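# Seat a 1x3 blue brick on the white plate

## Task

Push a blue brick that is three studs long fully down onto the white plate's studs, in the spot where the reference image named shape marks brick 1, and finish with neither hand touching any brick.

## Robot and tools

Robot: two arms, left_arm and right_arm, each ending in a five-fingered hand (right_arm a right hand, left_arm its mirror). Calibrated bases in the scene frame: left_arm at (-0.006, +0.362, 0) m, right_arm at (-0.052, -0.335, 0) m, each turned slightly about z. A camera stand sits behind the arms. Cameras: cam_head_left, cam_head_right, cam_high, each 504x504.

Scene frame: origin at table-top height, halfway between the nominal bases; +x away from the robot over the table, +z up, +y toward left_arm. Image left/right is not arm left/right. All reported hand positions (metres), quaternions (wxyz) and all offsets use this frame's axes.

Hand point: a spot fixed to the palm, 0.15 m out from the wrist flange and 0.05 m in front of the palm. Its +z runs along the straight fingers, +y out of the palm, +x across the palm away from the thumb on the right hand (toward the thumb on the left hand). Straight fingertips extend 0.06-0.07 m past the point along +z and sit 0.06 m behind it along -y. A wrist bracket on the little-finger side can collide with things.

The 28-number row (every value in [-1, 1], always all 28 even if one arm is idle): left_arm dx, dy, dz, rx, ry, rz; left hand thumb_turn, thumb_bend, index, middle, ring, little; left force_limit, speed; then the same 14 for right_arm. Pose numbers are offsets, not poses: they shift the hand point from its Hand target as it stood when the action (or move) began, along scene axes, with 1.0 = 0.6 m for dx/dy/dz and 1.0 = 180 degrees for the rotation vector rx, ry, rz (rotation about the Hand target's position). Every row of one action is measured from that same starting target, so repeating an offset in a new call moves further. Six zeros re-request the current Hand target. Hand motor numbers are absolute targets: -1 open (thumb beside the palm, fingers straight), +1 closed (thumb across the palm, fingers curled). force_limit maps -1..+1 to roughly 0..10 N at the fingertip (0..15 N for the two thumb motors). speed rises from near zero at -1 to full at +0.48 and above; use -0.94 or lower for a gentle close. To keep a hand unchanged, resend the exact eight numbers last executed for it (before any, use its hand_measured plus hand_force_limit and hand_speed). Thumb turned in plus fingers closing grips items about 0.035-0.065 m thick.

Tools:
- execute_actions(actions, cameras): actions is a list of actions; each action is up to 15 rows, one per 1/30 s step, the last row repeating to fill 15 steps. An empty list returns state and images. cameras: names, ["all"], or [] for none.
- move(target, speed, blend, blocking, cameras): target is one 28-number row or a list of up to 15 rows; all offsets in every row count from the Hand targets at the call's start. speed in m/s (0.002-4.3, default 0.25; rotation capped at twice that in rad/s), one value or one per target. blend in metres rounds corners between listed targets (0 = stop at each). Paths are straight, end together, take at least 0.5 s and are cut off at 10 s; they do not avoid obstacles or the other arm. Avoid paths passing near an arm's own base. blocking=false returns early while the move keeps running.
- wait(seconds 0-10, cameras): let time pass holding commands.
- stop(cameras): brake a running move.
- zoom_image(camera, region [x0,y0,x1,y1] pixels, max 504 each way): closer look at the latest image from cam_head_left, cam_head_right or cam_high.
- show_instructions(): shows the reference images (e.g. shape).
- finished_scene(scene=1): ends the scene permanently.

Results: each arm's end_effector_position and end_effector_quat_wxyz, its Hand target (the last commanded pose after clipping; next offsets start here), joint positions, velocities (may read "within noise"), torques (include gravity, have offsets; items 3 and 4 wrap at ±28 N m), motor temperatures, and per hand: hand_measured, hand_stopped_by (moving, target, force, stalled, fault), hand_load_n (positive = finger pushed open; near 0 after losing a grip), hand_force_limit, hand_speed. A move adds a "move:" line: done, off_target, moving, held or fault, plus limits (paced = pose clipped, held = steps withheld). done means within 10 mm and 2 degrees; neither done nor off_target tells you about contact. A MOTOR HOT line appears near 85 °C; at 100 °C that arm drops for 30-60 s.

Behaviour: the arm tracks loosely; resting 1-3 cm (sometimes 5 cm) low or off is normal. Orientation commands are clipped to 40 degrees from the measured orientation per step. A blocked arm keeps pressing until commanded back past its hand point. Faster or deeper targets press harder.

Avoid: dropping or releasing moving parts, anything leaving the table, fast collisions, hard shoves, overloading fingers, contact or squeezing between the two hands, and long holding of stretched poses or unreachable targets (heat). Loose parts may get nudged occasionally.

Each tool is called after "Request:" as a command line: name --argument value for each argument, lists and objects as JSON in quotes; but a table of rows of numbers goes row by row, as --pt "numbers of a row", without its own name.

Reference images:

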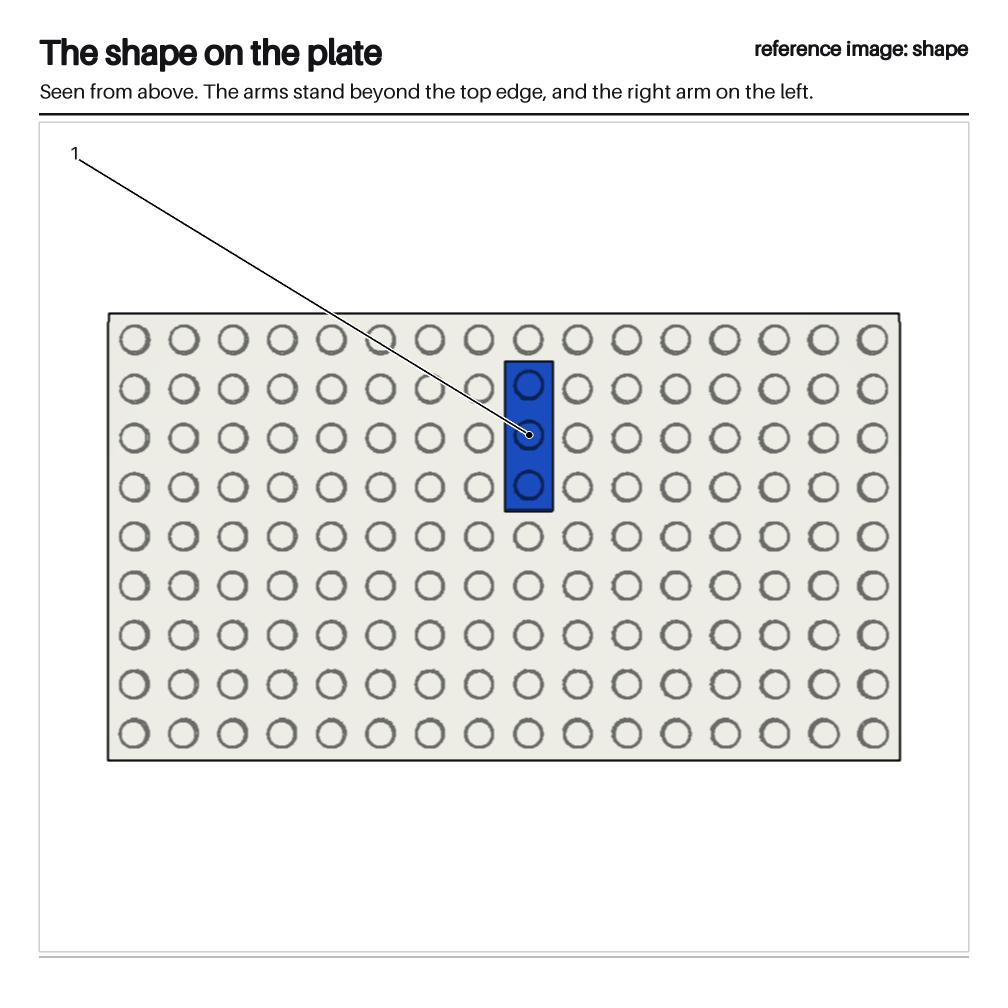

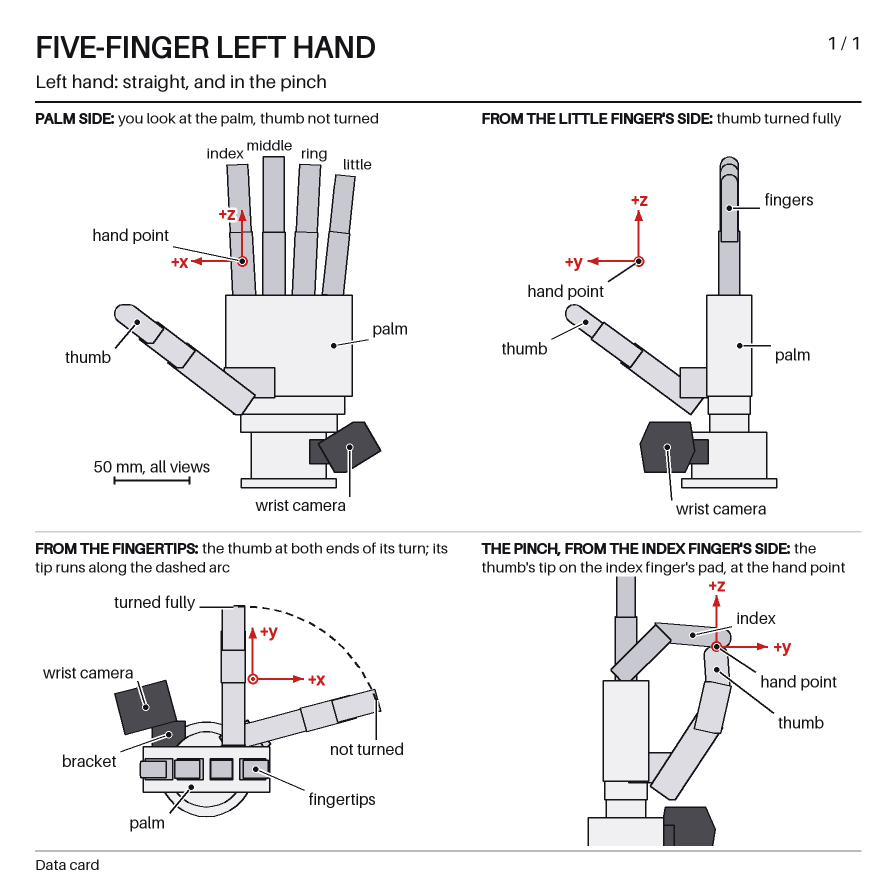

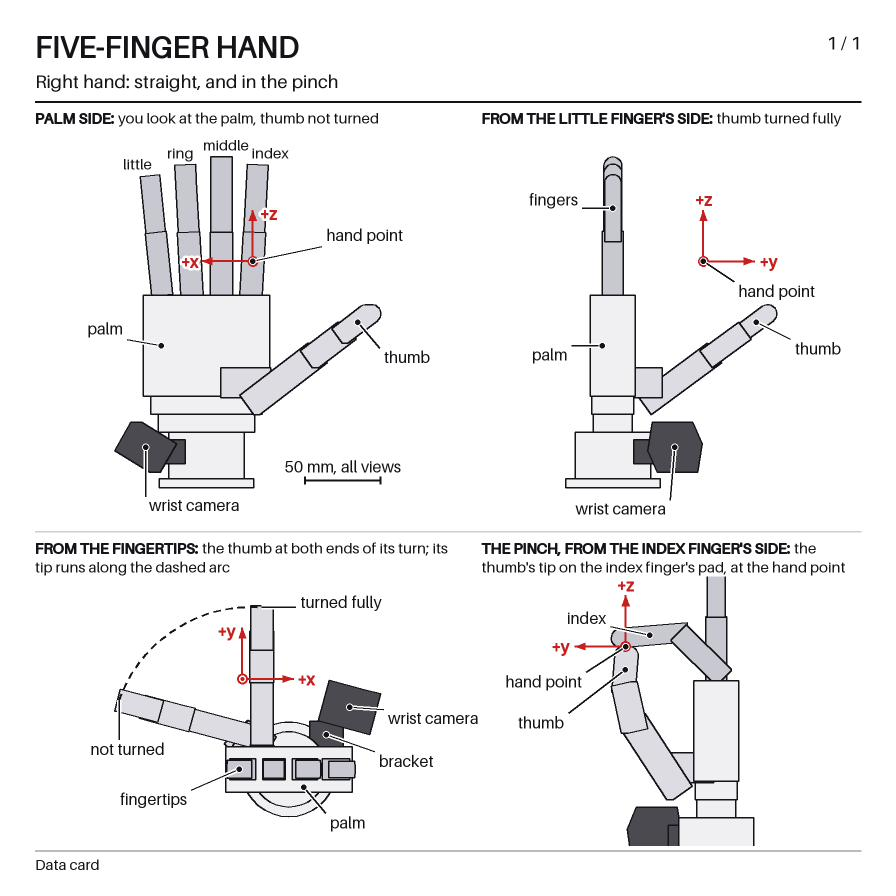

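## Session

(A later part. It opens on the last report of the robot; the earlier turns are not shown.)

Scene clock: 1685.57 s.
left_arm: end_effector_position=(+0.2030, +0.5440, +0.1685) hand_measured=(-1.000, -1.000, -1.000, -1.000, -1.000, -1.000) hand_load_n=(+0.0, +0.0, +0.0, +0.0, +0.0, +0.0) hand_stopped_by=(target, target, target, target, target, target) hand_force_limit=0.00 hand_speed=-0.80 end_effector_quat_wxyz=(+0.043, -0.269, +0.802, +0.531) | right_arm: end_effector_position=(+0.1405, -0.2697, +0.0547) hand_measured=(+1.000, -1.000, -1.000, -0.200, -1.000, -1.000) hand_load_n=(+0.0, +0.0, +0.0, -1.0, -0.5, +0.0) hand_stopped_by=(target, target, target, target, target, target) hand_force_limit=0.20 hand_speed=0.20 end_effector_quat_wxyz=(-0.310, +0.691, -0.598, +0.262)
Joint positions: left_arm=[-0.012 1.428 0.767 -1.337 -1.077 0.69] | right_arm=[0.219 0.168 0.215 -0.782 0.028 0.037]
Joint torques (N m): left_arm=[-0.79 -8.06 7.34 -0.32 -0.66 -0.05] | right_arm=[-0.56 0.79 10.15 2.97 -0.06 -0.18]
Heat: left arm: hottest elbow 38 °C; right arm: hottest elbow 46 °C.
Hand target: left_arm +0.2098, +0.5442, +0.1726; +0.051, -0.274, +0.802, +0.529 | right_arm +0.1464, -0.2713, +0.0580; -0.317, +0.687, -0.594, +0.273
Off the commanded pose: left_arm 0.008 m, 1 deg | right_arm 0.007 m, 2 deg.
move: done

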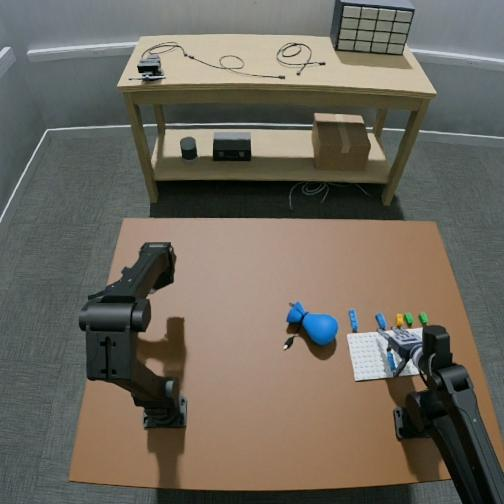

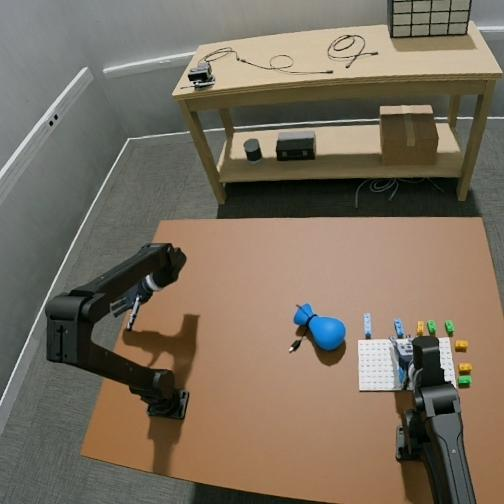

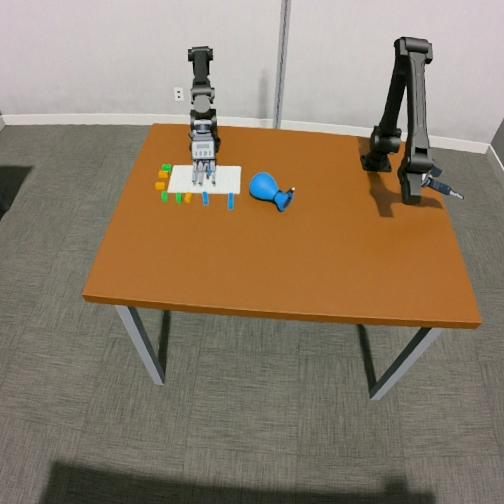

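Request:
move --pt "0 0 0 0 0 0 -1 -1 -1 -1 -1 -1 0.0 -0.8 0.0 0.0 0.0 0 0 0 1 -0.85 -1 -0.2 -1 -1 0.0 -0.8" --pt "0 0 0 0 0 0 -1 -1 -1 -1 -1 -1 0.0 -0.8 0.0 0.0 0.0 0 0 0 1 -0.85 -1 0.27 -1 -1 -0.1 -0.88" --speed 0.06 --cameras '["cam_head_left", "cam_high", "cam_head_right"]'

Request:
zoom_image --camera "cam_head_left" --region '[376, 340, 412, 376]'

Request:
zoom_image --camera "cam_high" --region '[190, 150, 226, 186]'

Request:
zoom_image --camera "cam_head_right" --region '[385, 355, 421, 391]'

Scene clock: 1697.03 s.
left_arm: end_effector_position=(+0.2030, +0.5440, +0.1685) hand_measured=(-1.000, -1.000, -1.000, -1.000, -1.000, -1.000) hand_load_n=(+0.0, +0.0, +0.0, +0.0, +0.0, +0.0) hand_stopped_by=(target, target, target, target, target, target) hand_force_limit=0.00 hand_speed=-0.80 end_effector_quat_wxyz=(+0.043, -0.269, +0.802, +0.531) | right_arm: end_effector_position=(+0.1435, -0.2692, +0.0568) hand_measured=(+1.000, -0.852, -1.000, +0.008, -1.000, -1.000) hand_load_n=(+0.5, +3.5, +0.0, +5.0, +0.0, +0.0) hand_stopped_by=(target, target, target, force, target, target) hand_force_limit=-0.10 hand_speed=-0.88 end_effector_quat_wxyz=(-0.315, +0.689, -0.596, +0.266)
Joint positions: left_arm=[-0.012 1.428 0.767 -1.337 -1.077 0.69] | right_arm=[0.219 0.168 0.215 -0.769 0.028 0.037]
Joint torques (N m): left_arm=[-0.79 -8.06 7.34 -0.32 -0.66 -0.05] | right_arm=[-0.62 0.79 10.21 2.76 -0.09 -0.24]
Heat: left arm: hottest elbow 38 °C; right arm: hottest elbow 45 °C.
Hand target: left_arm +0.2098, +0.5442, +0.1726; +0.051, -0.274, +0.802, +0.529 | right_arm +0.1463, -0.2713, +0.0579; -0.317, +0.687, -0.594, +0.273
Off the commanded pose: left_arm 0.008 m, 1 deg | right_arm 0.004 m, 1 deg.
move: done

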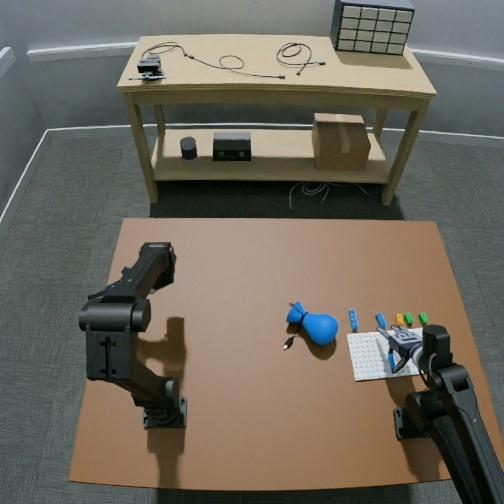

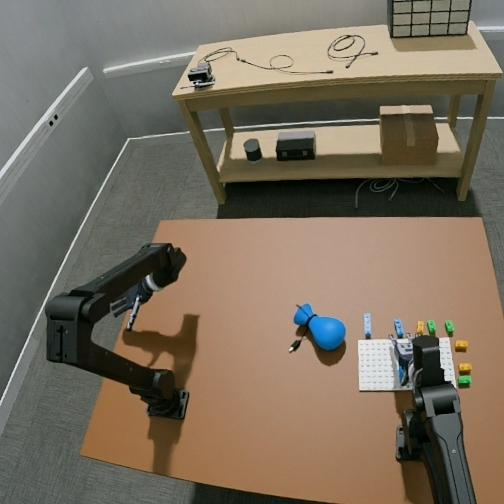

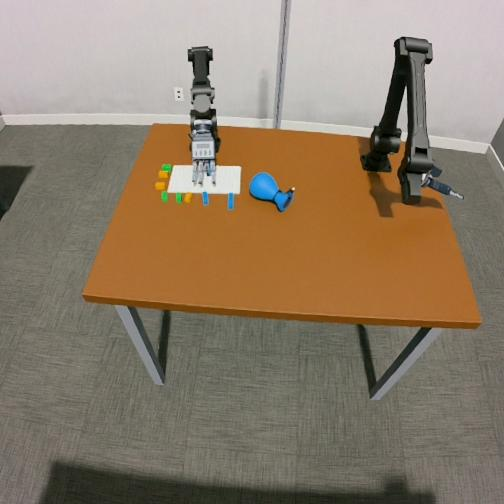

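Scaled by 14.000.

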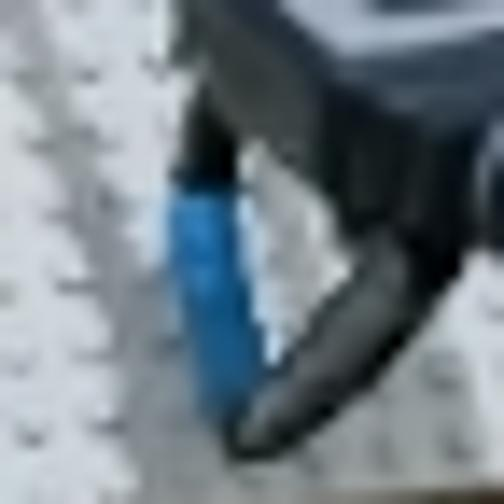

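Scaled by 14.000.

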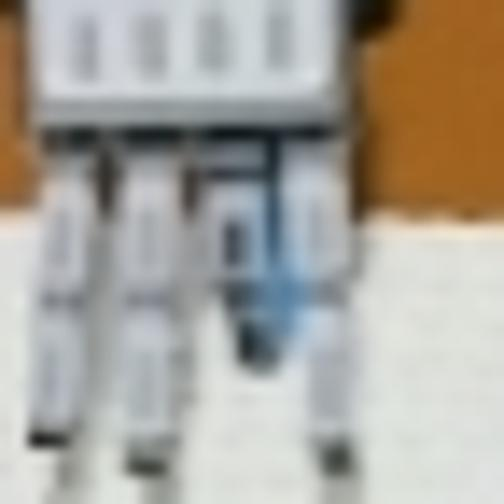

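Scaled by 14.000.

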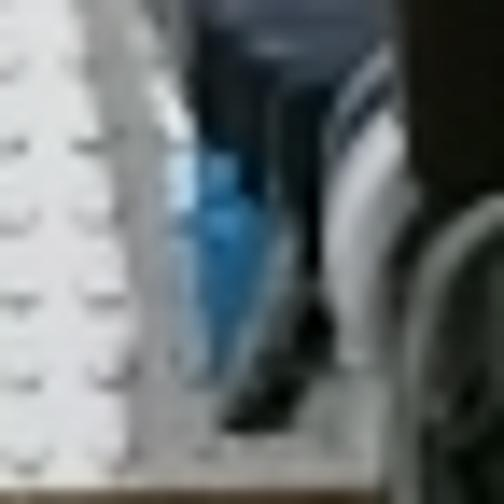

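Request:
move --pt "0 0 0 0 0 0 -1 -1 -1 -1 -1 -1 0.0 -0.8 0.0 0.0 0.063 0 0 0 1 -0.85 -1 0.27 -1 -1 -0.1 -0.88" --pt "0 0 0 0 0 0 -1 -1 -1 -1 -1 -1 0.0 -0.8 0.0025 -0.006 0.063 0 0 0 1 -0.85 -1 0.27 -1 -1 -0.1 -0.88" --speed 0.06 --cameras '["cam_head_left", "cam_high", "cam_head_right"]'

Request:
zoom_image --camera "cam_head_left" --region '[376, 340, 412, 376]'

Request:
zoom_image --camera "cam_high" --region '[190, 150, 226, 186]'

Scene clock: 1718.50 s.
left_arm: end_effector_position=(+0.2030, +0.5440, +0.1685) hand_measured=(-1.000, -1.000, -1.000, -1.000, -1.000, -1.000) hand_load_n=(+0.0, +0.0, +0.0, +0.0, +0.0, +0.0) hand_stopped_by=(target, target, target, target, target, target) hand_force_limit=0.00 hand_speed=-0.80 end_effector_quat_wxyz=(+0.043, -0.269, +0.802, +0.531) | right_arm: end_effector_position=(+0.1367, -0.2729, +0.0605) hand_measured=(+1.000, -0.852, -1.000, +0.008, -1.000, -1.000) hand_load_n=(+0.0, +4.0, +0.0, +4.5, +0.0, +0.0) hand_stopped_by=(target, target, target, force, target, target) hand_force_limit=-0.10 hand_speed=-0.88 end_effector_quat_wxyz=(-0.301, +0.695, -0.601, +0.254)
Joint positions: left_arm=[-0.012 1.428 0.767 -1.337 -1.077 0.69] | right_arm=[0.192 0.183 0.242 -0.821 0.008 0.018]
Joint torques (N m): left_arm=[-0.79 -8.06 7.34 -0.34 -0.66 -0.05] | right_arm=[-0.5 1.32 16.44 1.98 -0.23 -0.23]
Heat: left arm: hottest elbow 38 °C; right arm: hottest elbow 44 °C.
Hand target: left_arm +0.2098, +0.5442, +0.1726; +0.051, -0.274, +0.802, +0.529 | right_arm +0.1478, -0.2749, +0.0958; -0.317, +0.687, -0.594, +0.273
Off the commanded pose: left_arm 0.008 m, 1 deg | right_arm 0.037 m, 3 deg.
move: off_target (right_arm)

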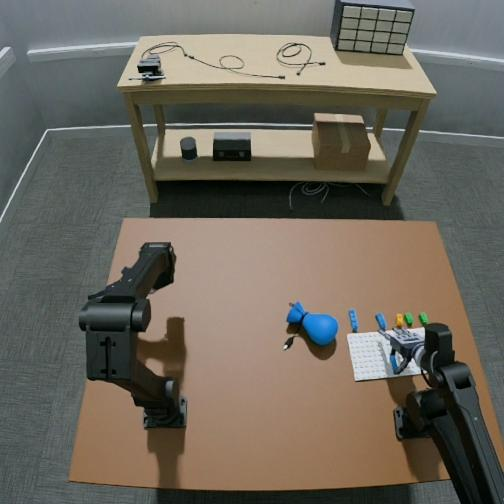

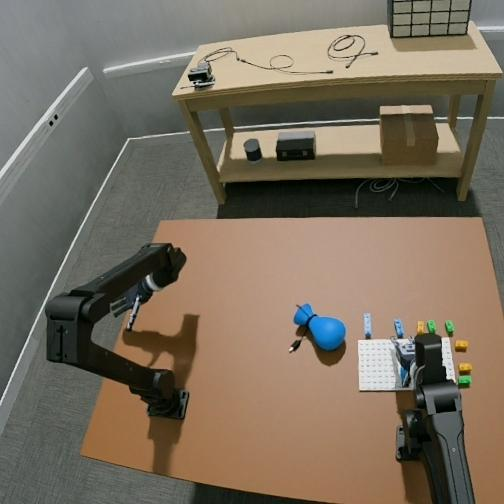

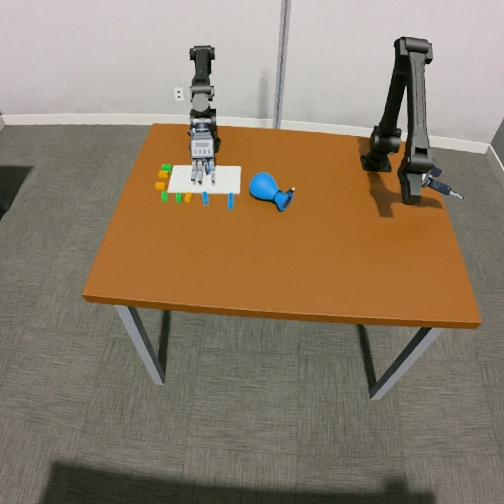

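Scaled by 14.000.

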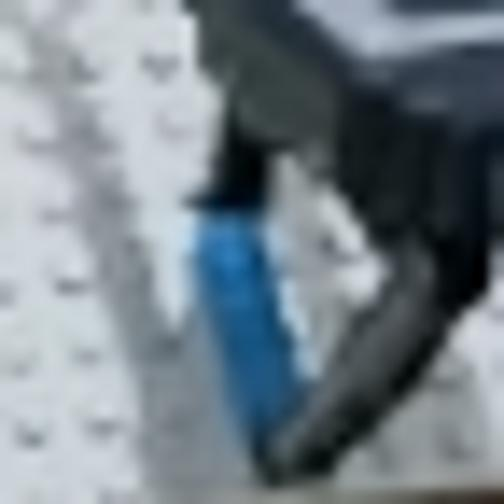

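Scaled by 14.000.

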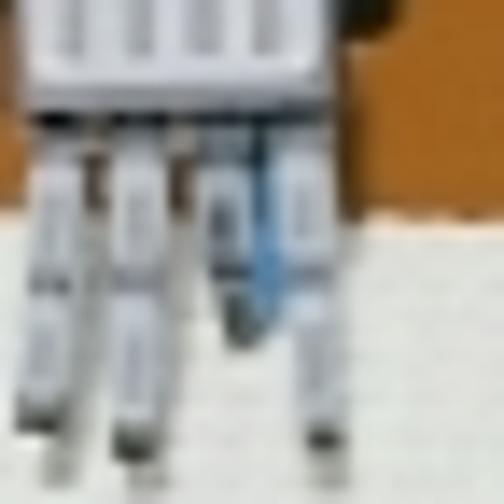

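Request:
move --target '[0,0,0,0,0,0,-1,-1,-1,-1,-1,-1,0.0,-0.8,-0.001,0.001,-0.0575,0,0,0,1,-0.85,-1,0.27,-1,-1,-0.1,-0.88]' --speed 0.06 --cameras '["cam_head_left", "cam_high", "cam_head_right"]'

Request:
zoom_image --camera "cam_head_left" --region '[376, 340, 412, 376]'

Request:
zoom_image --camera "cam_high" --region '[190, 150, 226, 186]'

Request:
zoom_image --camera "cam_head_right" --region '[385, 355, 421, 391]'

Scene clock: 1731.50 s.
left_arm: end_effector_position=(+0.2030, +0.5440, +0.1685) hand_measured=(-1.000, -1.000, -1.000, -1.000, -1.000, -1.000) hand_load_n=(+0.0, +0.0, +0.0, +0.0, +0.0, +0.0) hand_stopped_by=(target, target, target, target, target, target) hand_force_limit=0.00 hand_speed=-0.80 end_effector_quat_wxyz=(+0.043, -0.269, +0.802, +0.531) | right_arm: end_effector_position=(+0.1420, -0.2717, +0.0589) hand_measured=(+1.000, -0.852, -1.000, +0.008, -1.000, -1.000) hand_load_n=(+0.0, +4.0, +0.0, +4.5, +0.0, +0.0) hand_stopped_by=(target, target, target, force, target, target) hand_force_limit=-0.10 hand_speed=-0.88 end_effector_quat_wxyz=(-0.312, +0.691, -0.597, +0.263)
Joint positions: left_arm=[-0.012 1.428 0.767 -1.337 -1.077 0.69] | right_arm=[0.192 0.171 0.225 -0.785 0.006 0.018]
Joint torques (N m): left_arm=[-0.79 -8 7.34 -0.34 -0.66 -0.05] | right_arm=[-0.5 1.08 10.13 3.12 -0.15 -0.27]
Heat: left arm: hottest elbow 38 °C; right arm: hottest elbow 47 °C.
Hand target: left_arm +0.2098, +0.5442, +0.1726; +0.051, -0.274, +0.802, +0.529 | right_arm +0.1472, -0.2743, +0.0611; -0.317, +0.687, -0.594, +0.273
Off the commanded pose: left_arm 0.008 m, 1 deg | right_arm 0.006 m, 1 deg.
move: done

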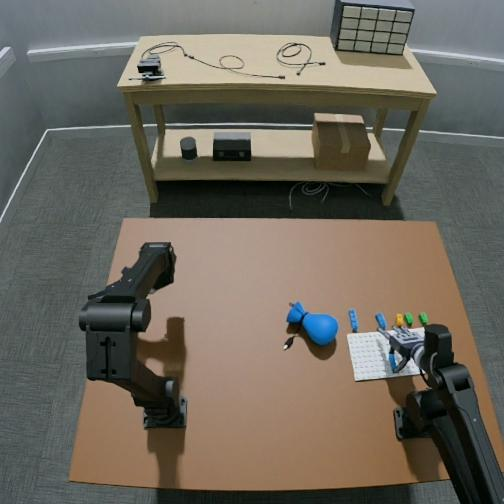

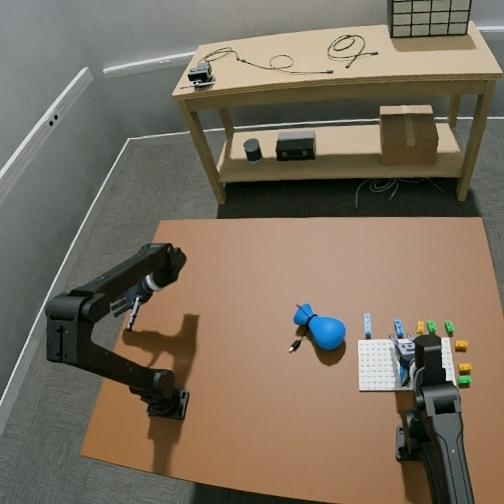

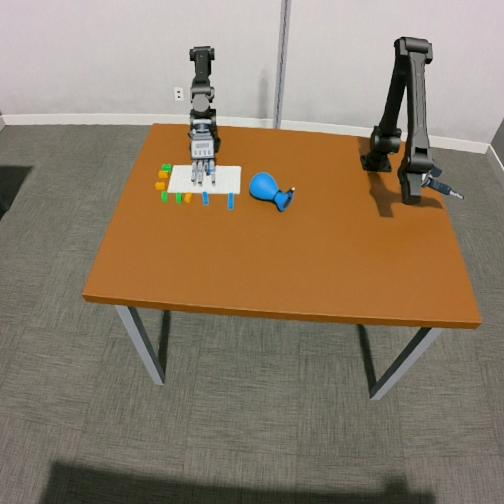

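Scaled by 14.000.

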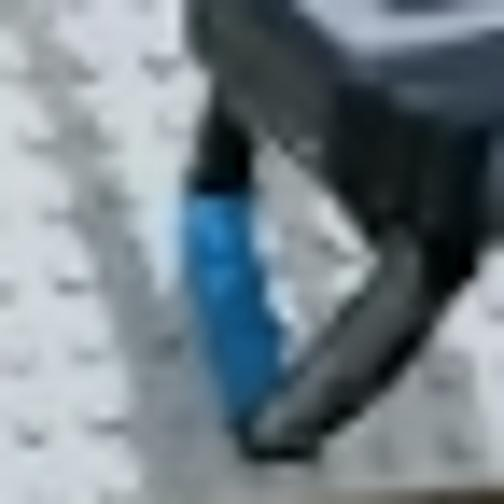

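Scaled by 14.000.

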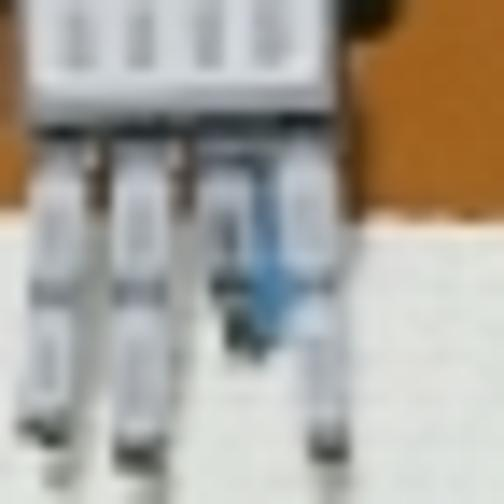

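Scaled by 14.000.

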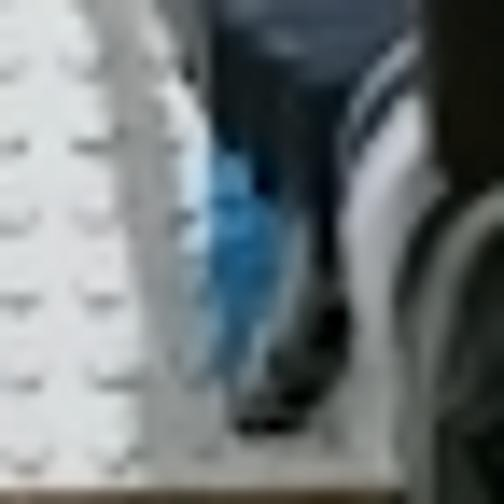

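Request:
move --pt "0 0 0 0 0 0 -1 -1 -1 -1 -1 -1 0.0 -0.8 0.005 -0.001 0.0 0 0 0 1 -0.85 -1 0.27 -1 -1 -0.1 -0.88" --pt "0 0 0 0 0 0 -1 -1 -1 -1 -1 -1 0.0 -0.8 0.005 -0.001 -0.018 0 0 0 1 -0.85 -1 0.27 -1 -1 -0.1 -0.88" --speed 0.05 --cameras '["cam_head_left", "cam_high", "cam_head_right"]'

Request:
zoom_image --camera "cam_head_left" --region '[376, 340, 412, 376]'

Request:
zoom_image --camera "cam_high" --region '[190, 150, 226, 186]'

Request:
zoom_image --camera "cam_head_right" --region '[385, 355, 421, 391]'

Scene clock: 1742.20 s.
left_arm: end_effector_position=(+0.2030, +0.5440, +0.1685) hand_measured=(-1.000, -1.000, -1.000, -1.000, -1.000, -1.000) hand_load_n=(+0.0, +0.0, +0.0, +0.0, +0.0, +0.0) hand_stopped_by=(target, target, target, target, target, target) hand_force_limit=0.00 hand_speed=-0.80 end_effector_quat_wxyz=(+0.043, -0.269, +0.802, +0.531) | right_arm: end_effector_position=(+0.1460, -0.2719, +0.0527) hand_measured=(+1.000, -0.852, -1.000, +0.008, -1.000, -1.000) hand_load_n=(+1.0, +4.5, +0.0, +2.0, +0.0, +0.0) hand_stopped_by=(target, target, target, force, target, target) hand_force_limit=-0.10 hand_speed=-0.88 end_effector_quat_wxyz=(-0.318, +0.688, -0.595, +0.267)
Joint positions: left_arm=[-0.012 1.428 0.767 -1.337 -1.077 0.69] | right_arm=[0.181 0.173 0.202 -0.745 -0.003 0.012]
Joint torques (N m): left_arm=[-0.79 -8 7.34 -0.34 -0.66 -0.05] | right_arm=[-0.91 1.9 9.74 3.22 -0.15 -0.23]
Heat: left arm: hottest elbow 38 °C; right arm: hottest elbow 46 °C.
Hand target: left_arm +0.2098, +0.5442, +0.1726; +0.051, -0.274, +0.802, +0.529 | right_arm +0.1502, -0.2749, +0.0503; -0.317, +0.687, -0.594, +0.273
Off the commanded pose: left_arm 0.008 m, 1 deg | right_arm 0.006 m, 1 deg.
move: done

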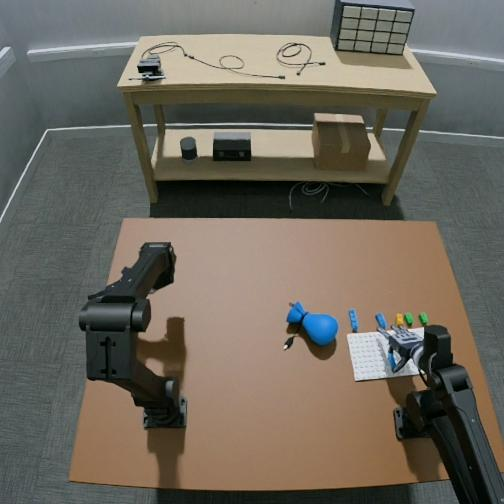

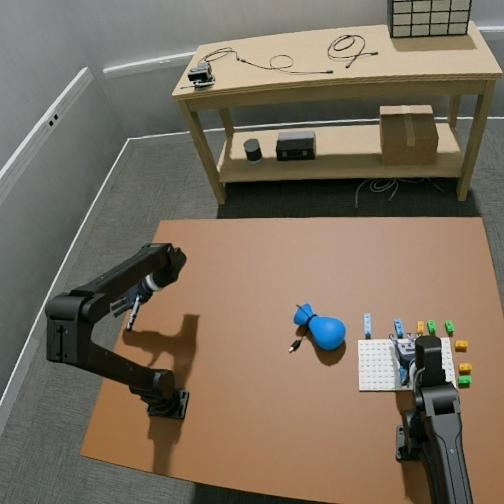

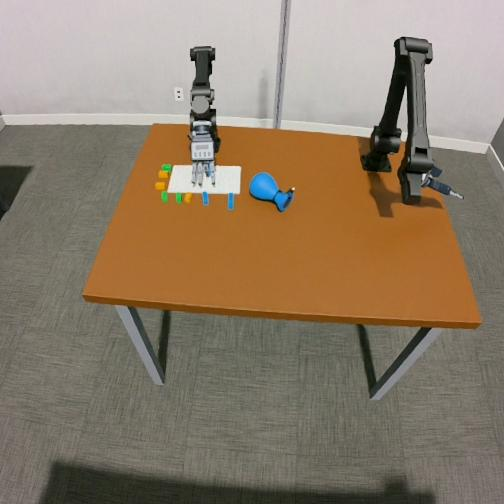

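Scaled by 14.000.

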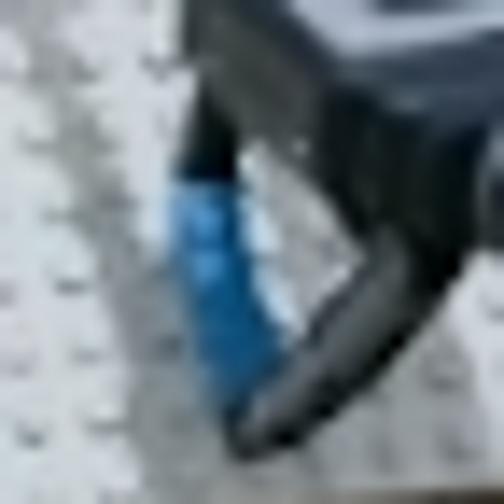

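Scaled by 14.000.

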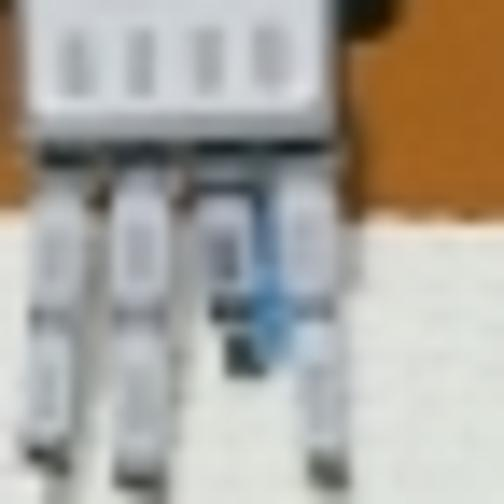

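Scaled by 14.000.

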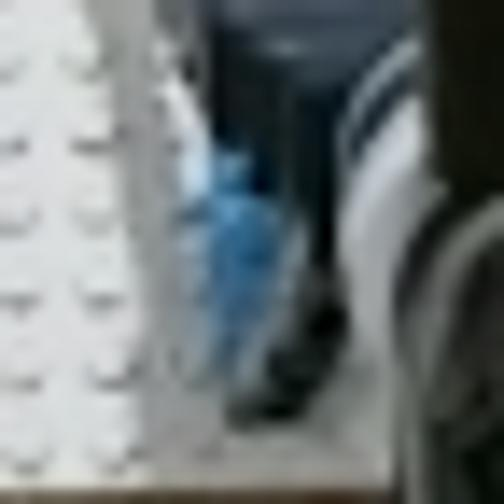

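Request:
move --target '[0,0,0,0,0,0,-1,-1,-1,-1,-1,-1,0.0,-0.8,-0.002,0.0,-0.015,0,0,0,1,-0.85,-1,0.27,-1,-1,-0.1,-0.88]' --speed 0.05 --cameras '["cam_head_left"]'

Request:
zoom_image --camera "cam_head_left" --region '[376, 340, 412, 376]'

Scene clock: 1748.67 s.
left_arm: end_effector_position=(+0.2030, +0.5440, +0.1685) hand_measured=(-1.000, -1.000, -1.000, -1.000, -1.000, -1.000) hand_load_n=(+0.0, -0.5, +0.0, +0.0, +0.0, +0.0) hand_stopped_by=(target, target, target, target, target, target) hand_force_limit=0.00 hand_speed=-0.80 end_effector_quat_wxyz=(+0.043, -0.269, +0.802, +0.531) | right_arm: end_effector_position=(+0.1462, -0.2718, +0.0506) hand_measured=(+1.000, -0.852, -1.000, +0.010, -1.000, -1.000) hand_load_n=(+1.0, +6.0, +0.0, -0.5, +0.0, +0.0) hand_stopped_by=(target, target, target, force, target, target) hand_force_limit=-0.10 hand_speed=-0.88 end_effector_quat_wxyz=(-0.318, +0.688, -0.595, +0.267)
Joint positions: left_arm=[-0.012 1.428 0.767 -1.337 -1.077 0.69] | right_arm=[0.181 0.171 0.196 -0.739 -0.004 0.012]
Joint torques (N m): left_arm=[-0.79 -8.06 7.34 -0.32 -0.65 -0.05] | right_arm=[-0.91 1.55 8.13 3.33 -0.08 -0.25]
Heat: left arm: hottest elbow 38 °C; right arm: hottest elbow 46 °C.
Hand target: left_arm +0.2098, +0.5442, +0.1726; +0.051, -0.274, +0.802, +0.529 | right_arm +0.1491, -0.2749, +0.0415; -0.317, +0.687, -0.594, +0.273
Off the commanded pose: left_arm 0.008 m, 1 deg | right_arm 0.010 m, 1 deg.
move: done
Images, in order (width x height): cam_head_left 504x504.

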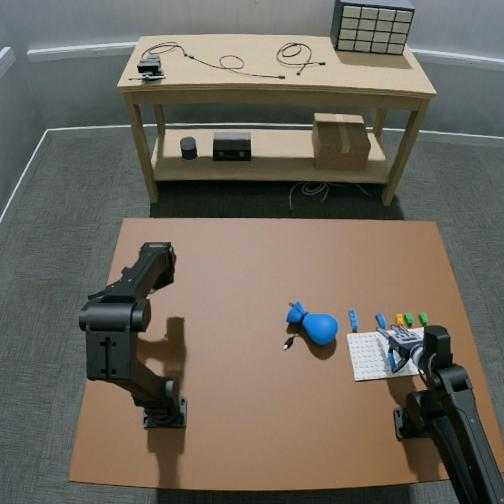

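Scaled by 14.000.

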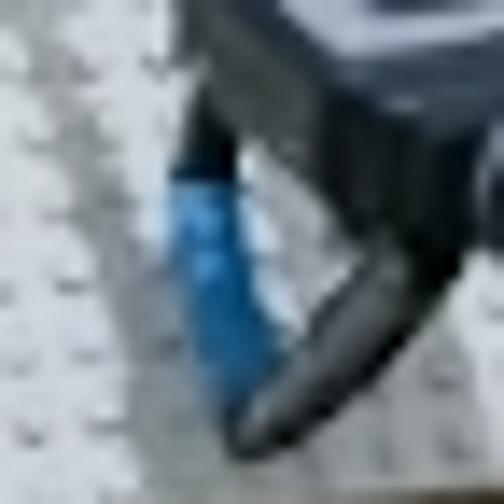

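Request:
execute_actions --actions '[]'

Scene clock: 1769.73 s.
left_arm: end_effector_position=(+0.2030, +0.5440, +0.1685) hand_measured=(-1.000, -1.000, -1.000, -1.000, -1.000, -1.000) hand_load_n=(+0.0, -0.5, +0.0, +0.0, +0.0, +0.0) hand_stopped_by=(target, target, target, target, target, target) hand_force_limit=0.00 hand_speed=-0.80 end_effector_quat_wxyz=(+0.043, -0.269, +0.802, +0.531) | right_arm: end_effector_position=(+0.1461, -0.2718, +0.0504) hand_measured=(+1.000, -0.852, -1.000, +0.010, -1.000, -1.000) hand_load_n=(+1.0, +6.5, +0.0, -0.5, +0.0, +0.0) hand_stopped_by=(target, target, target, force, target, target) hand_force_limit=-0.10 hand_speed=-0.88 end_effector_quat_wxyz=(-0.318, +0.688, -0.595, +0.267)
Joint positions: left_arm=[-0.012 1.428 0.767 -1.337 -1.077 0.69] | right_arm=[0.181 0.171 0.196 -0.739 -0.004 0.012]
Joint velocities: within noise
Joint torques (N m): left_arm=[-0.79 -8.06 7.32 -0.32 -0.66 -0.05] | right_arm=[-0.73 0.97 8.24 3.55 -0.09 -0.25]
Motor temperatures (°C): left_arm=[29 30 38 28 29 27] | right_arm=[26 30 45 28 29 27]
Heat: left arm: hottest elbow 38 °C; right arm: hottest elbow 45 °C.
Hand target: left_arm +0.2098, +0.5442, +0.1726; +0.051, -0.274, +0.802, +0.529 | right_arm +0.1490, -0.2749, +0.0414; -0.317, +0.687, -0.594, +0.273
Off the commanded pose: left_arm 0.008 m, 1 deg | right_arm 0.010 m, 1 deg.

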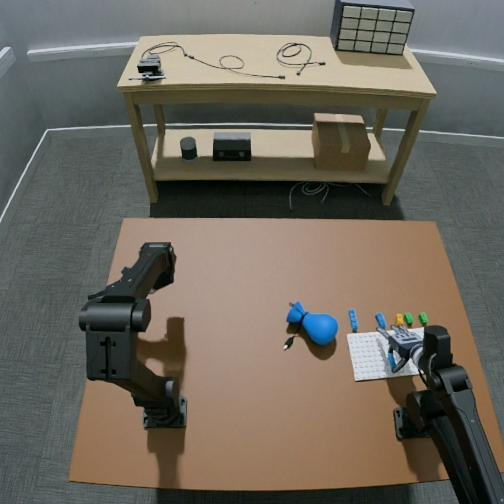

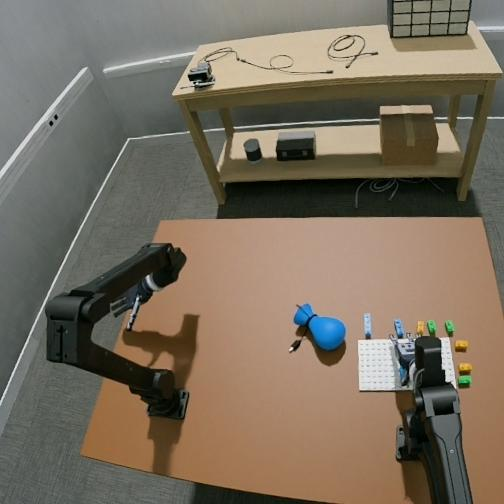

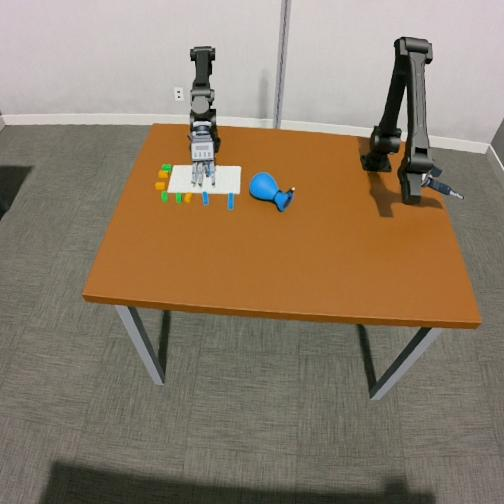

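Request:
zoom_image --camera "cam_head_left" --region '[340, 315, 440, 390]'

Request:
zoom_image --camera "cam_high" --region '[160, 140, 250, 210]'

Request:
zoom_image --camera "cam_head_right" --region '[350, 320, 470, 400]'

Scaled by 5.040.

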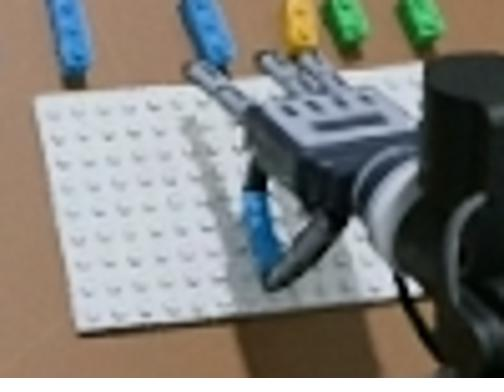

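Scaled by 5.600.

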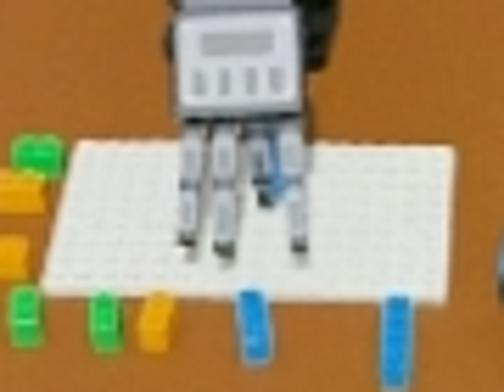

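Scaled by 4.200.

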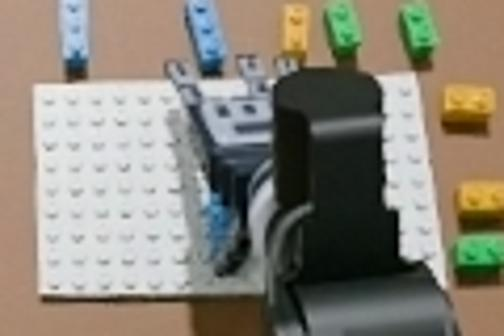

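Request:
zoom_image --camera "cam_head_left" --region '[376, 344, 412, 380]'

Request:
zoom_image --camera "cam_high" --region '[190, 155, 226, 191]'

Request:
zoom_image --camera "cam_head_right" --region '[384, 354, 420, 390]'

Scaled by 14.000.

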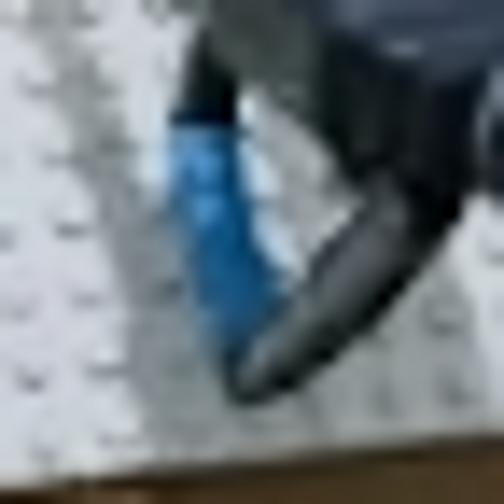

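Scaled by 14.000.

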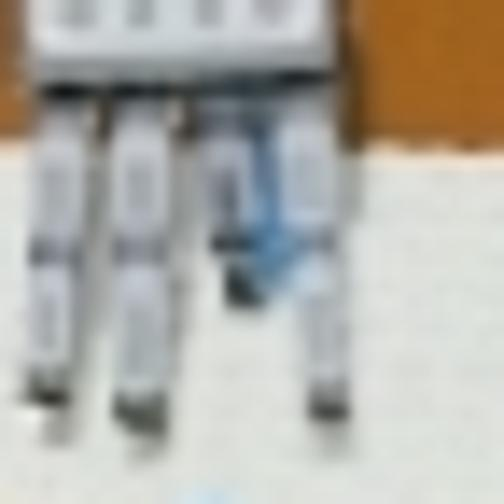

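Scaled by 14.000.

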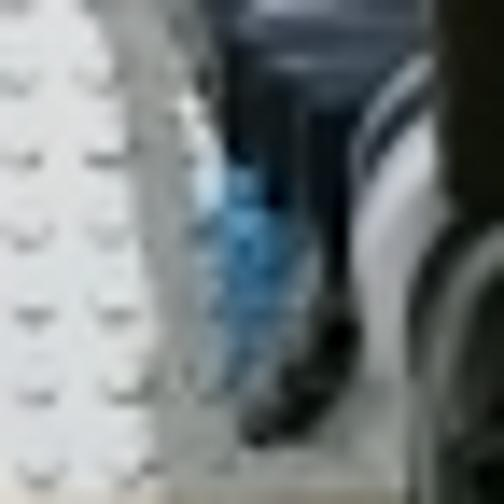

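Request:
move --target '[0,0,0,0,0,0,-1,-1,-1,-1,-1,-1,0.0,-0.8,0,-0.005,-0.004,0,0,0,1,-0.85,-1,0.27,-1,-1,-0.1,-0.88]' --speed 0.02

Scene clock: 1786.23 s.
left_arm: end_effector_position=(+0.2030, +0.5440, +0.1685) hand_measured=(-1.000, -1.000, -1.000, -1.000, -1.000, -1.000) hand_load_n=(+0.0, +0.0, +0.0, +0.0, +0.0, +0.0) hand_stopped_by=(target, target, target, target, target, target) hand_force_limit=0.00 hand_speed=-0.80 end_effector_quat_wxyz=(+0.043, -0.269, +0.802, +0.531) | right_arm: end_effector_position=(+0.1461, -0.2722, +0.0504) hand_measured=(+1.000, -0.852, -1.000, +0.010, -1.000, -1.000) hand_load_n=(+1.5, +6.5, +0.0, -1.5, +0.0, +0.0) hand_stopped_by=(target, target, target, force, target, target) hand_force_limit=-0.10 hand_speed=-0.88 end_effector_quat_wxyz=(-0.323, +0.686, -0.596, +0.264)
Joint positions: left_arm=[-0.012 1.428 0.767 -1.337 -1.077 0.69] | right_arm=[0.157 0.165 0.193 -0.739 -0.029 0.005]
Joint torques (N m): left_arm=[-0.79 -8 7.34 -0.32 -0.66 -0.05] | right_arm=[-1.2 1.44 7.97 3.62 0.1 -0.35]
Heat: left arm: hottest elbow 38 °C; right arm: hottest elbow 44 °C.
Hand target: left_arm +0.2098, +0.5442, +0.1726; +0.051, -0.274, +0.802, +0.529 | right_arm +0.1490, -0.2778, +0.0390; -0.317, +0.687, -0.594, +0.273
Off the commanded pose: left_arm 0.008 m, 1 deg | right_arm 0.013 m, 1 deg.
move: off_target (right_arm)

Request:
move --target '[0,0,0,0,0,0,-1,-1,-1,-1,-1,-1,0.0,-0.8,0,-0.006,-0.003,0,0,0,1,-0.85,-1,0.27,-1,-1,-0.1,-0.88]' --speed 0.02

Scene clock: 1789.93 s.
left_arm: end_effector_position=(+0.2030, +0.5440, +0.1685) hand_measured=(-1.000, -1.000, -1.000, -1.000, -1.000, -1.000) hand_load_n=(+0.0, +0.0, +0.0, +0.0, +0.0, +0.0) hand_stopped_by=(target, target, target, target, target, target) hand_force_limit=0.00 hand_speed=-0.80 end_effector_quat_wxyz=(+0.043, -0.269, +0.802, +0.531) | right_arm: end_effector_position=(+0.1461, -0.2730, +0.0506) hand_measured=(+1.000, -0.852, -1.000, +0.010, -1.000, -1.000) hand_load_n=(+2.0, +6.5, +0.0, -2.0, +0.0, +0.0) hand_stopped_by=(target, target, target, force, target, target) hand_force_limit=-0.10 hand_speed=-0.88 end_effector_quat_wxyz=(-0.328, +0.684, -0.597, +0.261)
Joint positions: left_arm=[-0.012 1.428 0.767 -1.337 -1.077 0.69] | right_arm=[0.126 0.16 0.191 -0.739 -0.062 -0.007]
Joint torques (N m): left_arm=[-0.79 -8 7.34 -0.34 -0.66 -0.05] | right_arm=[-1.03 1.38 7.72 3.52 0.38 -0.47]
Heat: left arm: hottest elbow 38 °C; right arm: hottest elbow 44 °C.
Hand target: left_arm +0.2098, +0.5442, +0.1726; +0.051, -0.274, +0.802, +0.529 | right_arm +0.1491, -0.2815, +0.0373; -0.317, +0.687, -0.594, +0.273
Off the commanded pose: left_arm 0.008 m, 1 deg | right_arm 0.016 m, 2 deg.
move: off_target (right_arm)

Request:
move --target '[0,0,0,0,0,0,-1,-1,-1,-1,-1,-1,0.0,-0.8,0,0.011,0.018,0,0,0,1,-0.85,-1,0.27,-1,-1,-0.1,-0.88]' --speed 0.02 --cameras '["cam_head_left","cam_high"]'

Scene clock: 1796.83 s.
left_arm: end_effector_position=(+0.2030, +0.5440, +0.1685) hand_measured=(-1.000, -1.000, -1.000, -1.000, -1.000, -1.000) hand_load_n=(+0.0, +0.0, +0.0, +0.0, +0.0, +0.0) hand_stopped_by=(target, target, target, target, target, target) hand_force_limit=0.00 hand_speed=-0.80 end_effector_quat_wxyz=(+0.043, -0.269, +0.802, +0.531) | right_arm: end_effector_position=(+0.1465, -0.2738, +0.0500) hand_measured=(+1.000, -0.852, -1.000, +0.010, -1.000, -1.000) hand_load_n=(+0.5, +7.0, +0.0, -2.0, +0.0, +0.0) hand_stopped_by=(target, target, target, force, target, target) hand_force_limit=-0.10 hand_speed=-0.88 end_effector_quat_wxyz=(-0.321, +0.685, -0.596, +0.268)
Joint positions: left_arm=[-0.012 1.428 0.767 -1.337 -1.077 0.69] | right_arm=[0.157 0.159 0.191 -0.739 -0.021 0.002]
Joint torques (N m): left_arm=[-0.79 -8.06 7.32 -0.34 -0.65 -0.05] | right_arm=[1.26 2.2 10.11 3.04 0.6 -0.12]
Heat: left arm: hottest elbow 38 °C; right arm: hottest elbow 43 °C.
Hand target: left_arm +0.2098, +0.5442, +0.1726; +0.051, -0.274, +0.802, +0.529 | right_arm +0.1491, -0.2749, +0.0481; -0.317, +0.687, -0.594, +0.273
Off the commanded pose: left_arm 0.008 m, 1 deg | right_arm 0.003 m, 1 deg.
move: done
Images, in order (width x height): cam_head_left 504x504, cam_high 504x504.

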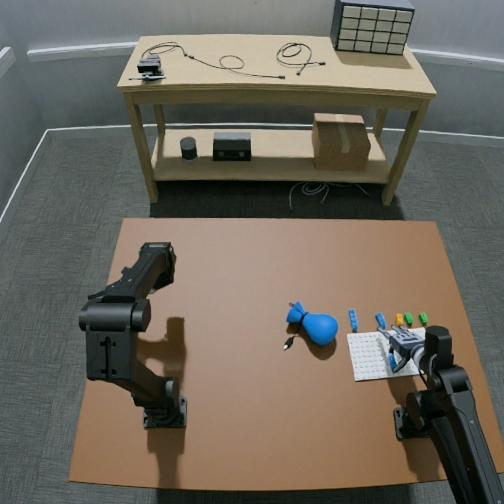

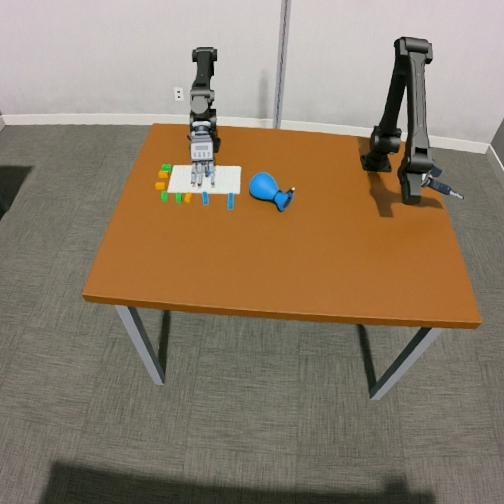

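Request:
zoom_image --camera "cam_head_left" --region '[376, 344, 412, 380]'

Request:
zoom_image --camera "cam_high" --region '[190, 155, 226, 191]'

Scaled by 14.000.

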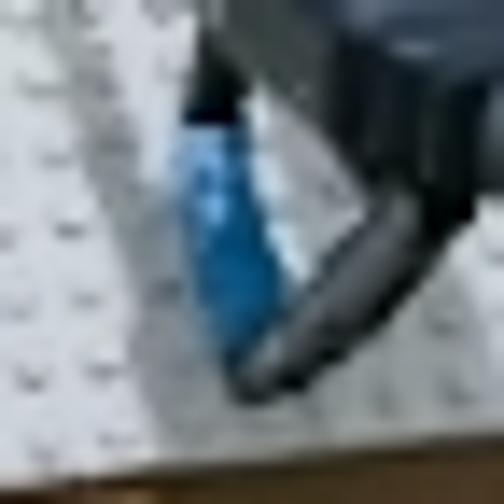

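Scaled by 14.000.

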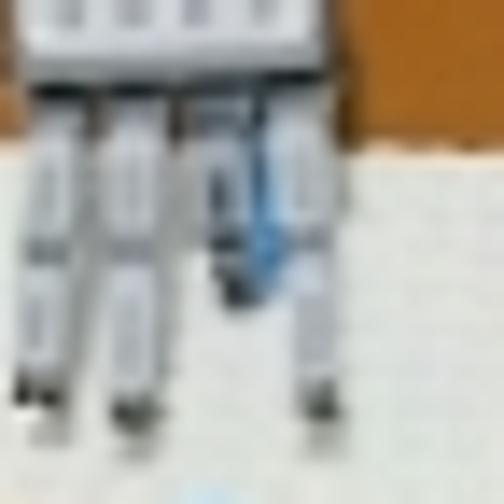

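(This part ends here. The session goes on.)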